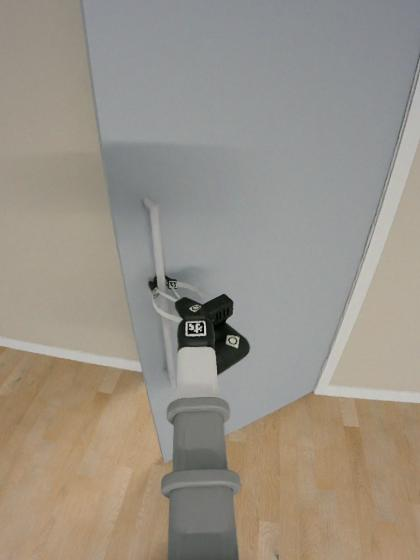

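Emit:
move --blocking false --r2 '{"base":{"translate_m":0.174,"strafe_m":0.135},"joints":{"wrist_yaw_rad":0.4},"speeds":{"wrist_yaw_rad":0.09},"pace":"slow","contact_limits":{"translate_m":0.8}}' --cameras '[]'

Emit:
wait --seconds 6 --cameras '[]'

Emit:
move --blocking false --r2 '{"base":{"translate_m":0.19,"strafe_m":0.105},"joints":{"wrist_yaw_rad":0.2},"speeds":{"wrist_yaw_rad":0.09},"pace":"slow","contact_limits":{"translate_m":0.8}}' --cameras '[]'

Emit:
wait --seconds 6 --cameras '["r2_head_camera"]'

Scene clock: 1794.63 s.
move: r2 moving
r1: as last shown
r1.lidar_m: 0.93 1.11 2.47 2.22 1.58 1.48 0.44 0.31 0.29 0.29 0.41 1.08
r1.motor_effort: lift_m=+24(24) arm_m=-3(4) wheel_0=-2(3) wheel_1=+1(1) wheel_2=+1(1)
r1.servo_current: wrist_yaw_rad=33(65) wrist_pitch_rad=46(46) wrist_roll_rad=46(72) gripper_m=46(59)
r1.wrist_depth_mm: - - - - - 1661 1160 / - - - - - 1808 1182 / - - - - - 1708 1205 / - - - - - 1921 1042 / - - - - - 741 - / - - 904 198 177 778 - / - - 917 809 866 - -
r2.base_odometry: x=-3.282 y=-0.540 heading=-2.543
r2.turned_by_wheels: +0.001
r2.turned_by_imu: +0.002
r2.base_tilt: forward=-0.6 right=+0.1
r2.lidar_m: 0.64 1.30 2.16 2.36 2.68 4.36 - 2.83 2.35 2.33 1.39 0.86
r2.base_status: translate_m moving; strafe_m moving
r2.joint_positions: lift_m=+0.930 arm_m=+0.265 wrist_yaw_rad=+0.580 wrist_pitch_rad=+0.003 wrist_roll_rad=+0.002 gripper_m=-0.029
r2.joint_status: wrist_yaw_rad moving
r2.measured_speeds: translate_m=+0.041 strafe_m=+0.032 rotate_rad=+0.000 lift_m=+0.000 arm_m=+0.000 wrist_yaw_rad=-0.077 wrist_pitch_rad=+0.000 wrist_roll_rad=+0.000
r2.motor_effort: lift_m=+20(20) arm_m=-4(4) wheel_0=+2(5) wheel_1=+10(10) wheel_2=+2(6)
r2.servo_current: wrist_yaw_rad=137(143) wrist_pitch_rad=52(52) wrist_roll_rad=46(52) gripper_m=98(98)
r2.contact_limits: arm_m 0.1; translate_m 0.8
r2.hand_pose: x=+0.7250 y=+0.0850 z=+1.1071 quat_wxyz=(+0.958, +0.000, +0.002, +0.286) (m; r2's base frame)
r2.wrist_depth_mm: - - - 175 - - - / - - - 177 - - - / - - - 178 - - - / - - - 179 - - - / - - - 180 - - - / - - 181 183 176 - - / - - - 112 - - -
pictures: none
No camera images: "cameras" was empty.

Scene clock: 1797.53 s.
earlier move: r2 done
r1.base_odometry: x=+0.826 y=+1.866 heading=+2.889
r1.turned_by_wheels: +0.000
r1.turned_by_imu: +0.000
r1.base_tilt: forward=-1.6 right=+1.2
r1.lidar_m: 0.95 1.09 2.45 2.31 1.60 1.48 0.46 0.28 0.29 0.30 0.40 1.11
r1.base_status: not commanded
r1.joint_positions: lift_m=+0.655 arm_m=+0.000 wrist_yaw_rad=+0.002 wrist_pitch_rad=+0.002 wrist_roll_rad=+1.569 gripper_m=-0.029
r1.joint_status: not commanded
r1.measured_speeds: all 0
r1.motor_effort: lift_m=+24(24) arm_m=-4(4) wheel_0=-3(3) wheel_1=+1(1) wheel_2=+1(1)
r1.servo_current: wrist_yaw_rad=33(72) wrist_pitch_rad=46(52) wrist_roll_rad=52(72) gripper_m=59(59)
r1.hand_pose: x=+0.4595 y=-0.0867 z=+0.8322 quat_wxyz=(+0.708, +0.706, +0.002, +0.000) (m; r1's base frame)
r1.wrist_depth_mm: - - - - - 1708 1182 / - - - - - 1808 1182 / - - - - - 1708 1205 / - - - - - 1863 1060 / - - - - - 750 - / - - 904 198 177 768 - / - - 904 809 866 - -
r2.base_odometry: x=-3.346 y=-0.737 heading=-2.544
r2.turned_by_wheels: -0.002
r2.turned_by_imu: +0.001
r2.base_tilt: forward=-0.6 right=+0.1
r2.lidar_m: 0.65 1.16 1.92 2.19 2.51 4.07 - 3.00 2.50 2.30 1.24 0.81
r2.base_status: done
r2.joint_positions: lift_m=+0.930 arm_m=+0.265 wrist_yaw_rad=+0.401 wrist_pitch_rad=+0.003 wrist_roll_rad=+0.002 gripper_m=-0.029
r2.joint_status: all done
r2.measured_speeds: all 0
r2.motor_effort: lift_m=+20(20) arm_m=-4(4) wheel_0=-9(11) wheel_1=+0(11) wheel_2=+2(6)
r2.servo_current: wrist_yaw_rad=46(182) wrist_pitch_rad=39(52) wrist_roll_rad=46(65) gripper_m=98(98)
r2.contact_limits: arm_m 0.1; translate_m 0.8
r2.hand_pose: x=+0.7356 y=+0.0319 z=+1.1071 quat_wxyz=(+0.980, +0.001, +0.002, +0.199) (m; r2's base frame)
r2.wrist_depth_mm: - - - 176 - - - / - - - 178 - - - / - - - 179 - - - / - - - 180 - - - / - - - 181 - - - / - - 180 185 177 - - / - - - 112 - - -
wait: 2.90 of 6 s (r2 has come to rest)
pictures: none
No camera images: "cameras" was empty.

Scene clock: 1798.03 s.
move: r2 moving
r1: as last shown
r1.lidar_m: 0.95 1.12 2.47 2.26 1.58 1.49 0.42 0.32 0.29 0.31 0.42 1.07
r1.motor_effort: lift_m=+24(24) arm_m=-4(4) wheel_0=-2(3) wheel_1=+1(1) wheel_2=+1(1)
r1.servo_current: wrist_yaw_rad=39(65) wrist_pitch_rad=46(46) wrist_roll_rad=33(59) gripper_m=52(59)
r1.wrist_depth_mm: - - - - - 1708 1182 / - - - - - 1808 1205 / - - - - - 1756 1229 / - - - - - 1863 1042 / - - - - - 750 - / - - 904 198 177 778 - / - - 904 809 866 - -
r2.base_odometry: x=-3.352 y=-0.750 heading=-2.544
r2.turned_by_wheels: +0.000
r2.turned_by_imu: +0.000
r2.base_tilt: forward=-0.7 right=+0.1
r2.lidar_m: 0.64 1.12 1.89 2.20 2.48 4.08 - 3.02 2.51 2.29 1.18 0.82
r2.base_status: translate_m moving; strafe_m moving
r2.joint_positions: lift_m=+0.930 arm_m=+0.265 wrist_yaw_rad=+0.364 wrist_pitch_rad=+0.003 wrist_roll_rad=+0.002 gripper_m=-0.029
r2.joint_status: wrist_yaw_rad moving
r2.measured_speeds: translate_m=+0.048 strafe_m=+0.027 rotate_rad=+0.002 lift_m=+0.000 arm_m=+0.000 wrist_yaw_rad=-0.090 wrist_pitch_rad=+0.000 wrist_roll_rad=+0.000
r2.motor_effort: lift_m=+20(20) arm_m=-4(4) wheel_0=+1(10) wheel_1=+4(6) wheel_2=-1(3)
r2.servo_current: wrist_yaw_rad=39(72) wrist_pitch_rad=39(46) wrist_roll_rad=39(59) gripper_m=98(98)
r2.contact_limits: arm_m 0.1; translate_m 0.8
r2.hand_pose: x=+0.7365 y=+0.0210 z=+1.1071 quat_wxyz=(+0.983, +0.001, +0.002, +0.181) (m; r2's base frame)
r2.wrist_depth_mm: - - - 175 - - - / - - - 177 - - - / - - - 178 - - - / - - - 179 - - - / - - - 180 - - - / - - 182 182 179 - - / - 129 - 112 - - -
pictures: none
No camera images: "cameras" was empty.

Scene clock: 1800.87 s.
earlier move: r2 done
r1.base_odometry: x=+0.826 y=+1.866 heading=+2.889
r1.turned_by_wheels: +0.000
r1.turned_by_imu: +0.000
r1.base_tilt: forward=-1.6 right=+1.2
r1.lidar_m: 0.93 1.06 2.46 2.29 1.59 1.50 0.44 0.30 0.25 0.31 0.41 1.08
r1.base_status: not commanded
r1.joint_positions: lift_m=+0.655 arm_m=+0.000 wrist_yaw_rad=+0.002 wrist_pitch_rad=+0.002 wrist_roll_rad=+1.569 gripper_m=-0.029
r1.joint_status: not commanded
r1.measured_speeds: all 0
r1.motor_effort: lift_m=+23(24) arm_m=-3(4) wheel_0=-2(3) wheel_1=+1(1) wheel_2=+1(1)
r1.servo_current: wrist_yaw_rad=39(65) wrist_pitch_rad=39(46) wrist_roll_rad=33(65) gripper_m=46(59)
r1.hand_pose: x=+0.4595 y=-0.0867 z=+0.8322 quat_wxyz=(+0.708, +0.706, +0.002, +0.000) (m; r1's base frame)
r1.wrist_depth_mm: - - - - - 1661 1182 / - - - - - 1756 1205 / - - - - - 1708 1229 / - - - - - 1921 1042 / - - - - - 750 - / - - 904 198 177 768 - / - - 904 820 854 - -
r2.base_odometry: x=-3.444 y=-0.930 heading=-2.546
r2.turned_by_wheels: -0.002
r2.turned_by_imu: -0.010
r2.base_tilt: forward=-0.6 right=+0.1
r2.lidar_m: 0.66 0.95 1.58 2.04 2.31 3.75 - 3.19 2.65 1.94 0.98 0.76
r2.base_status: done
r2.joint_positions: lift_m=+0.930 arm_m=+0.265 wrist_yaw_rad=+0.193 wrist_pitch_rad=+0.003 wrist_roll_rad=+0.002 gripper_m=-0.029
r2.joint_status: all done
r2.measured_speeds: all 0
r2.motor_effort: lift_m=+20(20) arm_m=-4(5) wheel_0=-14(15) wheel_1=-4(7) wheel_2=-7(12)
r2.servo_current: wrist_yaw_rad=59(98) wrist_pitch_rad=39(52) wrist_roll_rad=46(59) gripper_m=91(104)
r2.contact_limits: arm_m 0.1; translate_m 0.8
r2.hand_pose: x=+0.7357 y=-0.0306 z=+1.1071 quat_wxyz=(+0.995, +0.001, +0.002, +0.096) (m; r2's base frame)
r2.wrist_depth_mm: - - - 178 - - - / - - - 178 - - - / - - - 179 - - - / - - - 181 - - - / - - - 186 - - - / - - 173 187 177 - - / - 127 - 112 - - -
wait: 2.83 of 6 s (r2 has come to rest)
pictures: r2_head_camera
Images, in order (width x height): r2_head_camera 420x560.

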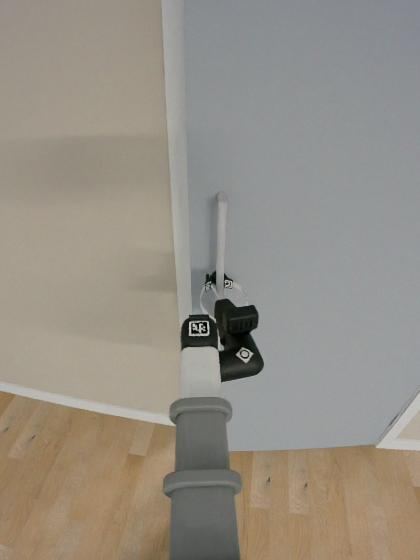

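Emit:
move --blocking false --r2 '{"base":{"translate_m":0.05,"strafe_m":0.02},"joints":{"wrist_yaw_rad":0.15},"pace":"slow","contact_limits":{"translate_m":0.3}}' --cameras '[]'

Emit:
wait --seconds 3 --cameras '["r2_head_left_camera"]'

Emit:
zoom_image --camera "r2_head_left_camera" --region '[40, 150, 400, 500]'

Scene clock: 1807.33 s.
move: r2 moving
r1: as last shown
r1.base_tilt: forward=-1.6 right=+1.3
r1.lidar_m: 0.92 1.11 2.47 2.24 1.58 1.50 0.45 0.32 0.28 0.28 0.42 1.08
r1.motor_effort: lift_m=+24(24) arm_m=-4(4) wheel_0=-3(3) wheel_1=+1(1) wheel_2=+1(1)
r1.servo_current: wrist_yaw_rad=65(72) wrist_pitch_rad=39(46) wrist_roll_rad=46(59) gripper_m=52(59)
r1.wrist_depth_mm: - - - - - 1708 1182 / - - - - - 1808 1182 / - - - - - 1756 1205 / - - - - - 1921 1060 / - - - - - 759 - / - - 904 198 177 778 - / - - 904 809 866 - -
r2.base_odometry: x=-3.452 y=-0.942 heading=-2.547
r2.turned_by_wheels: -0.001
r2.turned_by_imu: -0.001
r2.base_tilt: forward=-0.7 right=+0.1
r2.lidar_m: 0.67 0.93 1.51 2.05 2.30 3.72 - 3.21 2.65 1.97 1.01 0.75
r2.base_status: translate_m moving; strafe_m moving
r2.joint_positions: lift_m=+0.930 arm_m=+0.265 wrist_yaw_rad=+0.149 wrist_pitch_rad=+0.003 wrist_roll_rad=+0.002 gripper_m=-0.029
r2.joint_status: wrist_yaw_rad moving
r2.measured_speeds: translate_m=+0.048 strafe_m=+0.018 rotate_rad=-0.001 lift_m=+0.000 arm_m=+0.000 wrist_yaw_rad=-0.015 wrist_pitch_rad=+0.000 wrist_roll_rad=+0.000
r2.motor_effort: lift_m=+20(20) arm_m=-4(4) wheel_0=-3(13) wheel_1=+5(5) wheel_2=-10(10)
r2.servo_current: wrist_yaw_rad=26(65) wrist_pitch_rad=39(46) wrist_roll_rad=46(59) gripper_m=98(98)
r2.contact_limits: arm_m 0.1; translate_m 0.3
r2.hand_pose: x=+0.7341 y=-0.0437 z=+1.1071 quat_wxyz=(+0.997, +0.001, +0.002, +0.074) (m; r2's base frame)
r2.wrist_depth_mm: - - 415 177 - - - / - - 418 180 - - - / - - 415 182 - - - / - - - 182 - - - / - - 421 183 - - - / - - 181 186 179 - - / - - - 112 - - -
pictures: none
No camera images: "cameras" was empty.

Scene clock: 1808.67 s.
earlier move: r2 done
r1.base_odometry: x=+0.826 y=+1.866 heading=+2.889
r1.turned_by_wheels: +0.000
r1.turned_by_imu: +0.000
r1.base_tilt: forward=-1.6 right=+1.3
r1.lidar_m: 0.94 1.08 2.45 2.22 1.55 1.47 0.47 0.33 0.27 0.31 0.41 1.06
r1.base_status: not commanded
r1.joint_positions: lift_m=+0.655 arm_m=+0.000 wrist_yaw_rad=+0.002 wrist_pitch_rad=+0.002 wrist_roll_rad=+1.569 gripper_m=-0.029
r1.joint_status: not commanded
r1.measured_speeds: all 0
r1.motor_effort: lift_m=+24(24) arm_m=-4(4) wheel_0=-3(3) wheel_1=+1(1) wheel_2=+1(1)
r1.servo_current: wrist_yaw_rad=26(72) wrist_pitch_rad=46(52) wrist_roll_rad=46(65) gripper_m=52(59)
r1.hand_pose: x=+0.4595 y=-0.0867 z=+0.8322 quat_wxyz=(+0.708, +0.706, +0.002, +0.000) (m; r1's base frame)
r1.wrist_depth_mm: - - - - - 1661 1182 / - - - - - 1808 1205 / - - - - - 1756 1182 / - - - - - 1921 1060 / - - - - - 750 - / - - 917 199 178 768 - / - - 917 809 854 - -
r2.base_odometry: x=-3.475 y=-0.975 heading=-2.548
r2.turned_by_wheels: -0.001
r2.turned_by_imu: -0.015
r2.base_tilt: forward=-0.6 right=+0.1
r2.lidar_m: 0.67 0.86 1.43 2.02 2.26 3.59 - 3.29 2.70 1.96 0.96 0.75
r2.base_status: done
r2.joint_positions: lift_m=+0.930 arm_m=+0.265 wrist_yaw_rad=+0.142 wrist_pitch_rad=+0.003 wrist_roll_rad=+0.002 gripper_m=-0.029
r2.joint_status: all done
r2.measured_speeds: all 0
r2.motor_effort: lift_m=+20(20) arm_m=-4(5) wheel_0=-15(16) wheel_1=-5(6) wheel_2=-5(14)
r2.servo_current: wrist_yaw_rad=59(65) wrist_pitch_rad=39(46) wrist_roll_rad=46(59) gripper_m=91(104)
r2.contact_limits: arm_m 0.1; translate_m 0.3
r2.hand_pose: x=+0.7338 y=-0.0458 z=+1.1071 quat_wxyz=(+0.997, +0.001, +0.002, +0.071) (m; r2's base frame)
r2.wrist_depth_mm: - 394 366 178 - - - / - 399 370 179 - - - / - 402 373 180 - - - / - 404 377 181 - - - / - 404 382 187 - - - / - 407 183 187 178 - - / - 136 - 112 - - -
wait: 1.33 of 3 s (r2 has come to rest)
pictures: r2_head_left_camera
Images, in order (width x height): r2_head_left_camera 420x672.

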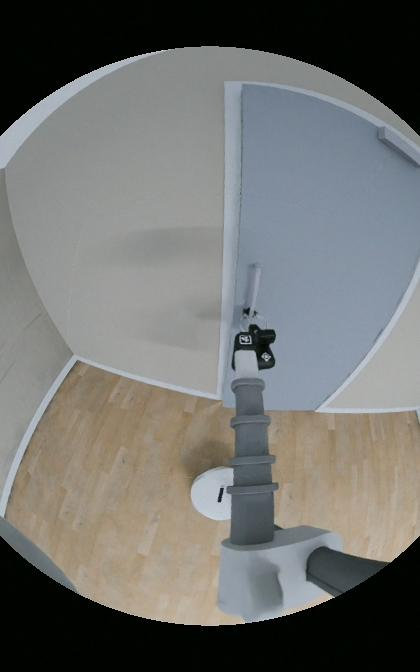

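Scaled by 1.400 from the camera's 420x672 image, which has a finer 600x960 frame.

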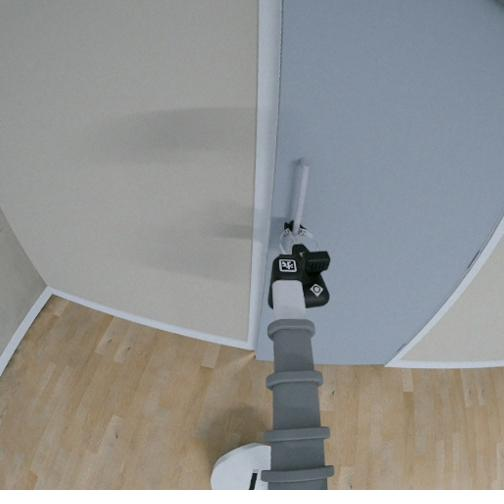

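Emit:
move --blocking false --r2 '{"base":{"translate_m":0.06,"strafe_m":0.02},"joints":{"wrist_yaw_rad":0.08},"pace":"slow","contact_limits":{"translate_m":0.4}}' --cameras '[]'

Emit:
wait --seconds 3 --cameras '["r2_head_left_camera"]'

Emit:
zoom_image --camera "r2_head_left_camera" --region '[150, 230, 400, 450]'

Scene clock: 1815.27 s.
move: r2 moving
r1: as last shown
r1.lidar_m: 0.93 1.11 2.47 2.23 1.59 1.48 0.46 0.32 0.29 0.30 0.41 1.05
r1.motor_effort: lift_m=+24(24) arm_m=-3(4) wheel_0=-2(3) wheel_1=+1(1) wheel_2=+1(1)
r1.servo_current: wrist_yaw_rad=46(59) wrist_pitch_rad=46(46) wrist_roll_rad=39(59) gripper_m=46(59)
r1.wrist_depth_mm: - - - - - 1708 1205 / - - - - - 1808 1182 / - - - - - 1756 1205 / - - - - - 1921 1060 / - - - - - 750 - / - - 904 198 178 778 - / - - 917 809 866 - -
r2.base_odometry: x=-3.483 y=-0.985 heading=-2.548
r2.turned_by_wheels: +0.000
r2.turned_by_imu: +0.000
r2.base_tilt: forward=-0.7 right=+0.1
r2.lidar_m: 0.63 0.87 1.41 2.02 2.27 3.62 - 3.31 2.69 1.94 0.96 0.74
r2.base_status: translate_m moving; strafe_m moving
r2.joint_positions: lift_m=+0.930 arm_m=+0.265 wrist_yaw_rad=+0.082 wrist_pitch_rad=+0.003 wrist_roll_rad=+0.002 gripper_m=-0.029
r2.joint_status: wrist_yaw_rad moving
r2.measured_speeds: translate_m=+0.047 strafe_m=+0.016 rotate_rad=-0.004 lift_m=+0.000 arm_m=+0.000 wrist_yaw_rad=-0.012 wrist_pitch_rad=+0.000 wrist_roll_rad=+0.000
r2.motor_effort: lift_m=+20(20) arm_m=-4(5) wheel_0=+2(16) wheel_1=+6(6) wheel_2=-6(6)
r2.servo_current: wrist_yaw_rad=65(72) wrist_pitch_rad=39(46) wrist_roll_rad=39(59) gripper_m=98(98)
r2.contact_limits: arm_m 0.1; translate_m 0.4
r2.hand_pose: x=+0.7306 y=-0.0634 z=+1.1071 quat_wxyz=(+0.999, +0.001, +0.002, +0.041) (m; r2's base frame)
r2.wrist_depth_mm: 404 375 - 178 - - - / 407 377 - 179 - - - / 410 379 - 180 - - - / 415 382 362 182 - - - / 410 387 368 185 - - - / 415 389 181 185 178 - - / - 399 - 112 - - -
pictures: none
No camera images: "cameras" was empty.

Scene clock: 1816.77 s.
earlier move: r2 done
r1.base_odometry: x=+0.826 y=+1.866 heading=+2.889
r1.turned_by_wheels: +0.000
r1.turned_by_imu: +0.000
r1.base_tilt: forward=-1.6 right=+1.3
r1.lidar_m: 0.96 1.06 2.44 2.27 1.58 1.49 0.48 0.32 0.26 0.28 0.41 1.04
r1.base_status: not commanded
r1.joint_positions: lift_m=+0.655 arm_m=+0.000 wrist_yaw_rad=+0.002 wrist_pitch_rad=+0.002 wrist_roll_rad=+1.569 gripper_m=-0.029
r1.joint_status: not commanded
r1.measured_speeds: all 0
r1.motor_effort: lift_m=+24(24) arm_m=-3(4) wheel_0=-2(3) wheel_1=+1(1) wheel_2=+1(1)
r1.servo_current: wrist_yaw_rad=52(65) wrist_pitch_rad=46(46) wrist_roll_rad=39(65) gripper_m=59(59)
r1.hand_pose: x=+0.4595 y=-0.0867 z=+0.8322 quat_wxyz=(+0.708, +0.706, +0.002, +0.000) (m; r1's base frame)
r1.wrist_depth_mm: - - - - - 1661 1182 / - - - - - 1808 1182 / - - - - - 1661 1205 / - - - - - 1921 1060 / - - - - - 750 - / - - 904 198 178 778 - / - - 917 809 866 - -
r2.base_odometry: x=-3.514 y=-1.025 heading=-2.550
r2.turned_by_wheels: -0.002
r2.turned_by_imu: -0.012
r2.base_tilt: forward=-0.6 right=+0.2
r2.lidar_m: 0.67 0.83 1.31 1.99 2.24 3.51 - 3.36 2.71 1.89 0.92 0.71
r2.base_status: done
r2.joint_positions: lift_m=+0.930 arm_m=+0.265 wrist_yaw_rad=+0.073 wrist_pitch_rad=+0.003 wrist_roll_rad=+0.002 gripper_m=-0.029
r2.joint_status: all done
r2.measured_speeds: all 0
r2.motor_effort: lift_m=+20(20) arm_m=-4(5) wheel_0=-15(16) wheel_1=-4(6) wheel_2=-5(13)
r2.servo_current: wrist_yaw_rad=52(72) wrist_pitch_rad=46(52) wrist_roll_rad=65(65) gripper_m=98(98)
r2.contact_limits: arm_m 0.1; translate_m 0.4
r2.hand_pose: x=+0.7300 y=-0.0661 z=+1.1071 quat_wxyz=(+0.999, +0.001, +0.002, +0.037) (m; r2's base frame)
r2.wrist_depth_mm: 334 309 - 177 - - - / 336 312 - 179 - - - / 338 314 - 180 - - - / 340 317 - 181 - - - / 342 319 - 182 - - - / 349 320 174 189 177 - - / 347 324 - 112 - - -
wait: 1.50 of 3 s (r2 has come to rest)
pictures: r2_head_left_camera
Images, in order (width x height): r2_head_left_camera 420x672.

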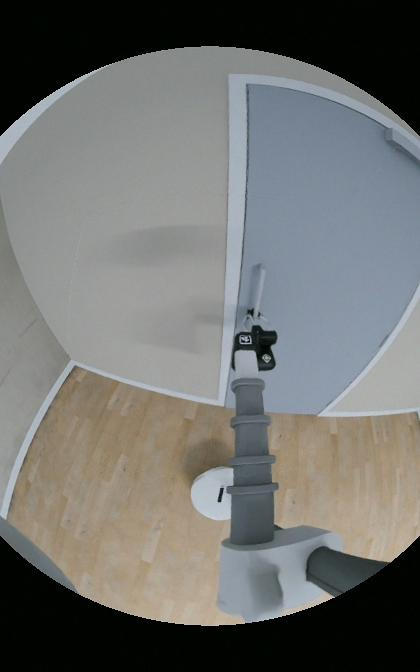

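Scaled by 2.016 from the camera's 420x672 image, which has a finer 600x960 frame.

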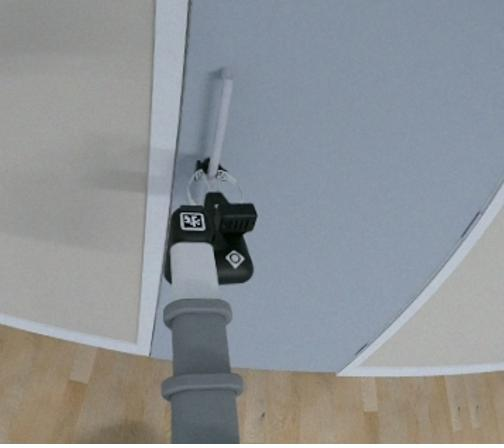

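Emit:
move --blocking false --r2 '{"base":{"translate_m":0.05},"pace":"slow","contact_limits":{"translate_m":0.3}}' --cameras '[]'

Emit:
wait --seconds 3 --cameras '["r2_head_left_camera"]'

Emit:
zoom_image --camera "r2_head_left_camera" --region '[150, 230, 400, 450]'

Scene clock: 1821.90 s.
move: r2 moving
r1: as last shown
r1.lidar_m: 0.93 1.11 2.46 2.25 1.58 1.48 0.43 0.31 0.28 0.29 0.42 1.03
r1.servo_current: wrist_yaw_rad=59(65) wrist_pitch_rad=39(46) wrist_roll_rad=52(65) gripper_m=52(59)
r1.wrist_depth_mm: - - - - - 1661 1182 / - - - - - 1808 1182 / - - - - - 1756 1205 / - - - - - 1863 1060 / - - - - - 750 - / - - 904 199 177 778 - / - - 917 809 854 - -
r2.base_odometry: x=-3.524 y=-1.032 heading=-2.552
r2.turned_by_wheels: -0.001
r2.turned_by_imu: -0.001
r2.base_tilt: forward=-0.7 right=+0.1
r2.lidar_m: 0.65 0.80 1.29 1.98 2.20 3.48 - 3.29 2.72 1.84 0.92 0.72
r2.base_status: translate_m moving
r2.joint_positions: lift_m=+0.930 arm_m=+0.265 wrist_yaw_rad=+0.073 wrist_pitch_rad=+0.003 wrist_roll_rad=+0.002 gripper_m=-0.029
r2.joint_status: not commanded
r2.measured_speeds: translate_m=+0.049 strafe_m=+0.000 rotate_rad=+0.000 lift_m=+0.000 arm_m=+0.000 wrist_yaw_rad=+0.000 wrist_pitch_rad=+0.000 wrist_roll_rad=+0.000
r2.motor_effort: lift_m=+20(20) arm_m=-5(5) wheel_0=-8(12) wheel_1=+2(3) wheel_2=-13(13)
r2.servo_current: wrist_yaw_rad=46(65) wrist_pitch_rad=39(46) wrist_roll_rad=46(52) gripper_m=91(98)
r2.contact_limits: arm_m 0.1; translate_m 0.3
r2.hand_pose: x=+0.7300 y=-0.0661 z=+1.1071 quat_wxyz=(+0.999, +0.001, +0.002, +0.037) (m; r2's base frame)
r2.wrist_depth_mm: 315 297 263 178 - - - / 320 303 263 179 - - - / 324 303 - 180 - - - / 324 304 - 180 - - - / 325 306 - 182 - - - / 332 310 175 186 178 - - / 332 310 - 112 - - -
pictures: none
No camera images: "cameras" was empty.

Scene clock: 1823.10 s.
earlier move: r2 done
r1.base_odometry: x=+0.826 y=+1.866 heading=+2.889
r1.turned_by_wheels: +0.000
r1.turned_by_imu: +0.000
r1.base_tilt: forward=-1.6 right=+1.3
r1.lidar_m: 0.96 1.09 2.46 2.25 1.59 1.49 0.46 0.31 0.29 0.28 0.41 1.04
r1.base_status: not commanded
r1.joint_positions: lift_m=+0.655 arm_m=+0.000 wrist_yaw_rad=+0.002 wrist_pitch_rad=+0.002 wrist_roll_rad=+1.569 gripper_m=-0.029
r1.joint_status: not commanded
r1.measured_speeds: all 0
r1.motor_effort: lift_m=+24(24) arm_m=-4(4) wheel_0=-2(3) wheel_1=+1(1) wheel_2=+1(1)
r1.servo_current: wrist_yaw_rad=39(65) wrist_pitch_rad=46(52) wrist_roll_rad=52(65) gripper_m=59(59)
r1.hand_pose: x=+0.4595 y=-0.0867 z=+0.8322 quat_wxyz=(+0.708, +0.706, +0.002, +0.000) (m; r1's base frame)
r1.wrist_depth_mm: - - - - - 1661 1182 / - - - - - 1808 1205 / - - - - - 1756 1205 / - - - - - 1921 1042 / - - - - - 750 - / - - 917 198 177 778 - / - - 917 809 854 - -
r2.base_odometry: x=-3.555 y=-1.052 heading=-2.551
r2.turned_by_wheels: +0.000
r2.turned_by_imu: -0.003
r2.base_tilt: forward=-0.8 right=+0.1
r2.lidar_m: 0.64 0.77 1.24 1.97 2.19 3.46 - 3.32 2.69 1.77 0.90 0.68
r2.base_status: done
r2.joint_positions: lift_m=+0.930 arm_m=+0.265 wrist_yaw_rad=+0.069 wrist_pitch_rad=+0.003 wrist_roll_rad=+0.002 gripper_m=-0.029
r2.joint_status: not commanded
r2.measured_speeds: all 0
r2.motor_effort: lift_m=+19(20) arm_m=+5(5) wheel_0=+4(12) wheel_1=+4(5) wheel_2=-21(22)
r2.servo_current: wrist_yaw_rad=72(78) wrist_pitch_rad=39(46) wrist_roll_rad=46(59) gripper_m=78(98)
r2.contact_limits: arm_m 0.1; translate_m 0.3
r2.hand_pose: x=+0.7295 y=-0.0674 z=+1.1071 quat_wxyz=(+0.999, +0.001, +0.002, +0.034) (m; r2's base frame)
r2.wrist_depth_mm: 273 239 236 155 - - - / 276 240 238 156 - - - / 276 259 238 158 - - - / 278 244 238 161 - - - / 282 248 237 159 - - - / 285 264 185 161 177 - - / 287 268 240 112 - - -
wait: 1.20 of 3 s (r2 has come to rest)
pictures: r2_head_left_camera
Images, in order (width x height): r2_head_left_camera 420x672.

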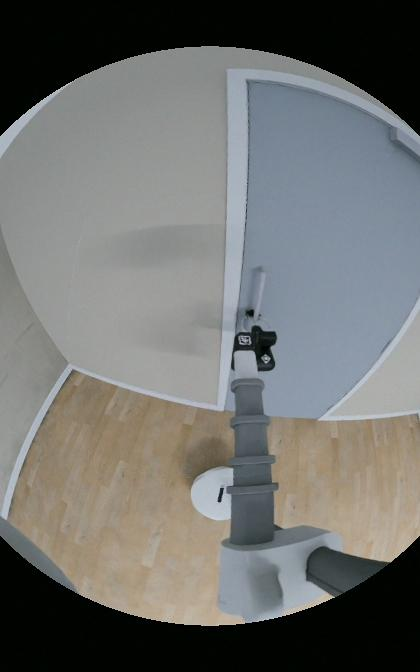

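Scaled by 2.016 from the camera's 420x672 image, which has a finer 600x960 frame.

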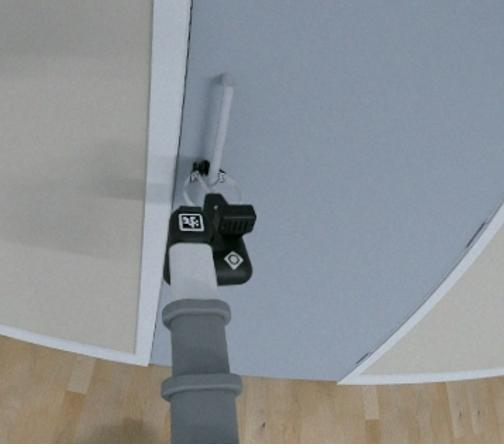

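Emit:
move --blocking false --r2 '{"base":{"translate_m":-0.02},"joints":{"gripper_m":0.1},"pace":"slow"}' --cameras '[]'

Emit:
wait --seconds 2.5 --cameras '["r2_wrist_camera"]'

Scene clock: 1827.83 s.
move: r2 moving
r1: as last shown
r1.lidar_m: 0.94 1.09 2.47 2.27 1.57 1.48 0.43 0.32 0.30 0.28 0.42 1.05
r1.motor_effort: lift_m=+24(24) arm_m=-3(4) wheel_0=-2(3) wheel_1=+1(1) wheel_2=+1(1)
r1.servo_current: wrist_yaw_rad=39(65) wrist_pitch_rad=39(46) wrist_roll_rad=39(59) gripper_m=52(59)
r1.wrist_depth_mm: - - - - - 1708 1182 / - - - - - 1808 1182 / - - - - - 1756 1229 / - - - - - 1921 1042 / - - - - - 750 - / - - 917 198 177 778 - / - - 917 809 854 - -
r2.base_odometry: x=-3.546 y=-1.046 heading=-2.553
r2.turned_by_wheels: -0.001
r2.turned_by_imu: -0.003
r2.base_tilt: forward=-0.6 right=+0.1
r2.lidar_m: 0.65 0.78 1.26 1.98 2.20 3.46 - 3.38 2.73 1.80 0.90 0.72
r2.base_status: translate_m moving
r2.joint_positions: lift_m=+0.930 arm_m=+0.265 wrist_yaw_rad=+0.069 wrist_pitch_rad=+0.003 wrist_roll_rad=+0.002 gripper_m=-0.016
r2.joint_status: gripper_m moving
r2.measured_speeds: translate_m=-0.045 strafe_m=+0.000 rotate_rad=+0.000 lift_m=+0.000 arm_m=+0.000 wrist_yaw_rad=+0.000 wrist_pitch_rad=+0.000 wrist_roll_rad=+0.000
r2.motor_effort: lift_m=+20(20) arm_m=+5(5) wheel_0=-10(11) wheel_1=-8(9) wheel_2=+5(19)
r2.servo_current: wrist_yaw_rad=65(78) wrist_pitch_rad=46(46) wrist_roll_rad=52(52) gripper_m=72(72)
r2.contact_limits: arm_m 0.1
r2.hand_pose: x=+0.7296 y=-0.0674 z=+1.1071 quat_wxyz=(+0.999, +0.001, +0.002, +0.034) (m; r2's base frame)
r2.wrist_depth_mm: 281 246 239 160 - - - / 282 247 241 161 - - - / 283 249 241 166 - - - / 286 251 242 163 - - - / 289 268 242 167 - - - / 291 272 185 187 179 - - / 294 276 246 112 - - -
pictures: none
No camera images: "cameras" was empty.

Scene clock: 1830.33 s.
earlier move: r2 moving
r1.base_odometry: x=+0.826 y=+1.866 heading=+2.889
r1.turned_by_wheels: +0.000
r1.turned_by_imu: +0.000
r1.base_tilt: forward=-1.6 right=+1.3
r1.lidar_m: 0.93 1.11 2.46 2.23 1.57 1.48 0.44 0.32 0.28 0.30 0.43 1.05
r1.base_status: not commanded
r1.joint_positions: lift_m=+0.655 arm_m=+0.000 wrist_yaw_rad=+0.002 wrist_pitch_rad=+0.002 wrist_roll_rad=+1.569 gripper_m=-0.029
r1.joint_status: not commanded
r1.measured_speeds: all 0
r1.motor_effort: lift_m=+24(24) arm_m=-4(4) wheel_0=-2(3) wheel_1=+1(1) wheel_2=+1(1)
r1.servo_current: wrist_yaw_rad=46(65) wrist_pitch_rad=46(52) wrist_roll_rad=39(72) gripper_m=52(59)
r1.hand_pose: x=+0.4595 y=-0.0867 z=+0.8322 quat_wxyz=(+0.708, +0.706, +0.002, +0.000) (m; r1's base frame)
r1.wrist_depth_mm: - - - - - 1708 1182 / - - - - - 1808 1182 / - - - - - 1708 1205 / - - - - - 1921 1060 / - - - - - 750 - / - - 904 198 178 778 - / - - 917 809 866 - -
r2.base_odometry: x=-3.538 y=-1.041 heading=-2.552
r2.turned_by_wheels: +0.001
r2.turned_by_imu: +0.001
r2.base_tilt: forward=-0.7 right=+0.0
r2.lidar_m: 0.64 0.80 1.24 1.98 2.22 3.44 - 3.37 2.72 1.82 0.90 0.73
r2.base_status: done
r2.joint_positions: lift_m=+0.930 arm_m=+0.265 wrist_yaw_rad=+0.075 wrist_pitch_rad=+0.003 wrist_roll_rad=+0.002 gripper_m=+0.068
r2.joint_status: gripper_m moving
r2.measured_speeds: translate_m=+0.000 strafe_m=+0.000 rotate_rad=+0.000 lift_m=+0.000 arm_m=+0.000 wrist_yaw_rad=+0.001 wrist_pitch_rad=+0.000 wrist_roll_rad=+0.000
r2.motor_effort: lift_m=+20(20) arm_m=+4(5) wheel_0=-2(13) wheel_1=-2(9) wheel_2=+0(19)
r2.servo_current: wrist_yaw_rad=52(85) wrist_pitch_rad=46(46) wrist_roll_rad=46(59) gripper_m=72(85)
r2.contact_limits: arm_m 0.1
r2.hand_pose: x=+0.7300 y=-0.0656 z=+1.1071 quat_wxyz=(+0.999, +0.001, +0.002, +0.037) (m; r2's base frame)
r2.wrist_depth_mm: 296 276 250 169 - - - / 301 282 251 171 - - - / 303 285 254 173 - - - / 307 287 252 174 - - - / 310 289 253 174 - - - / 312 290 192 175 187 - - / 317 293 255 112 - - -
wait: 2.50 s; no rest
pictures: r2_wrist_camera
Images, in order (width x height): r2_wrist_camera 616x392.

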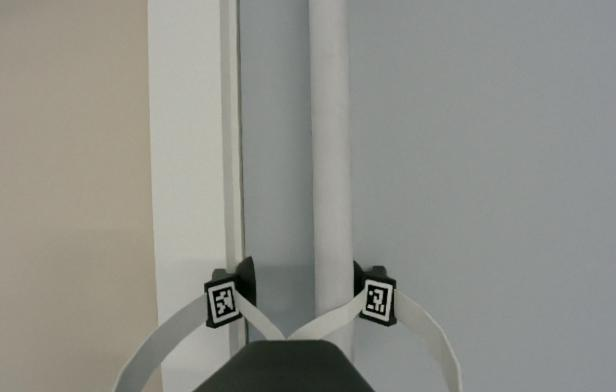

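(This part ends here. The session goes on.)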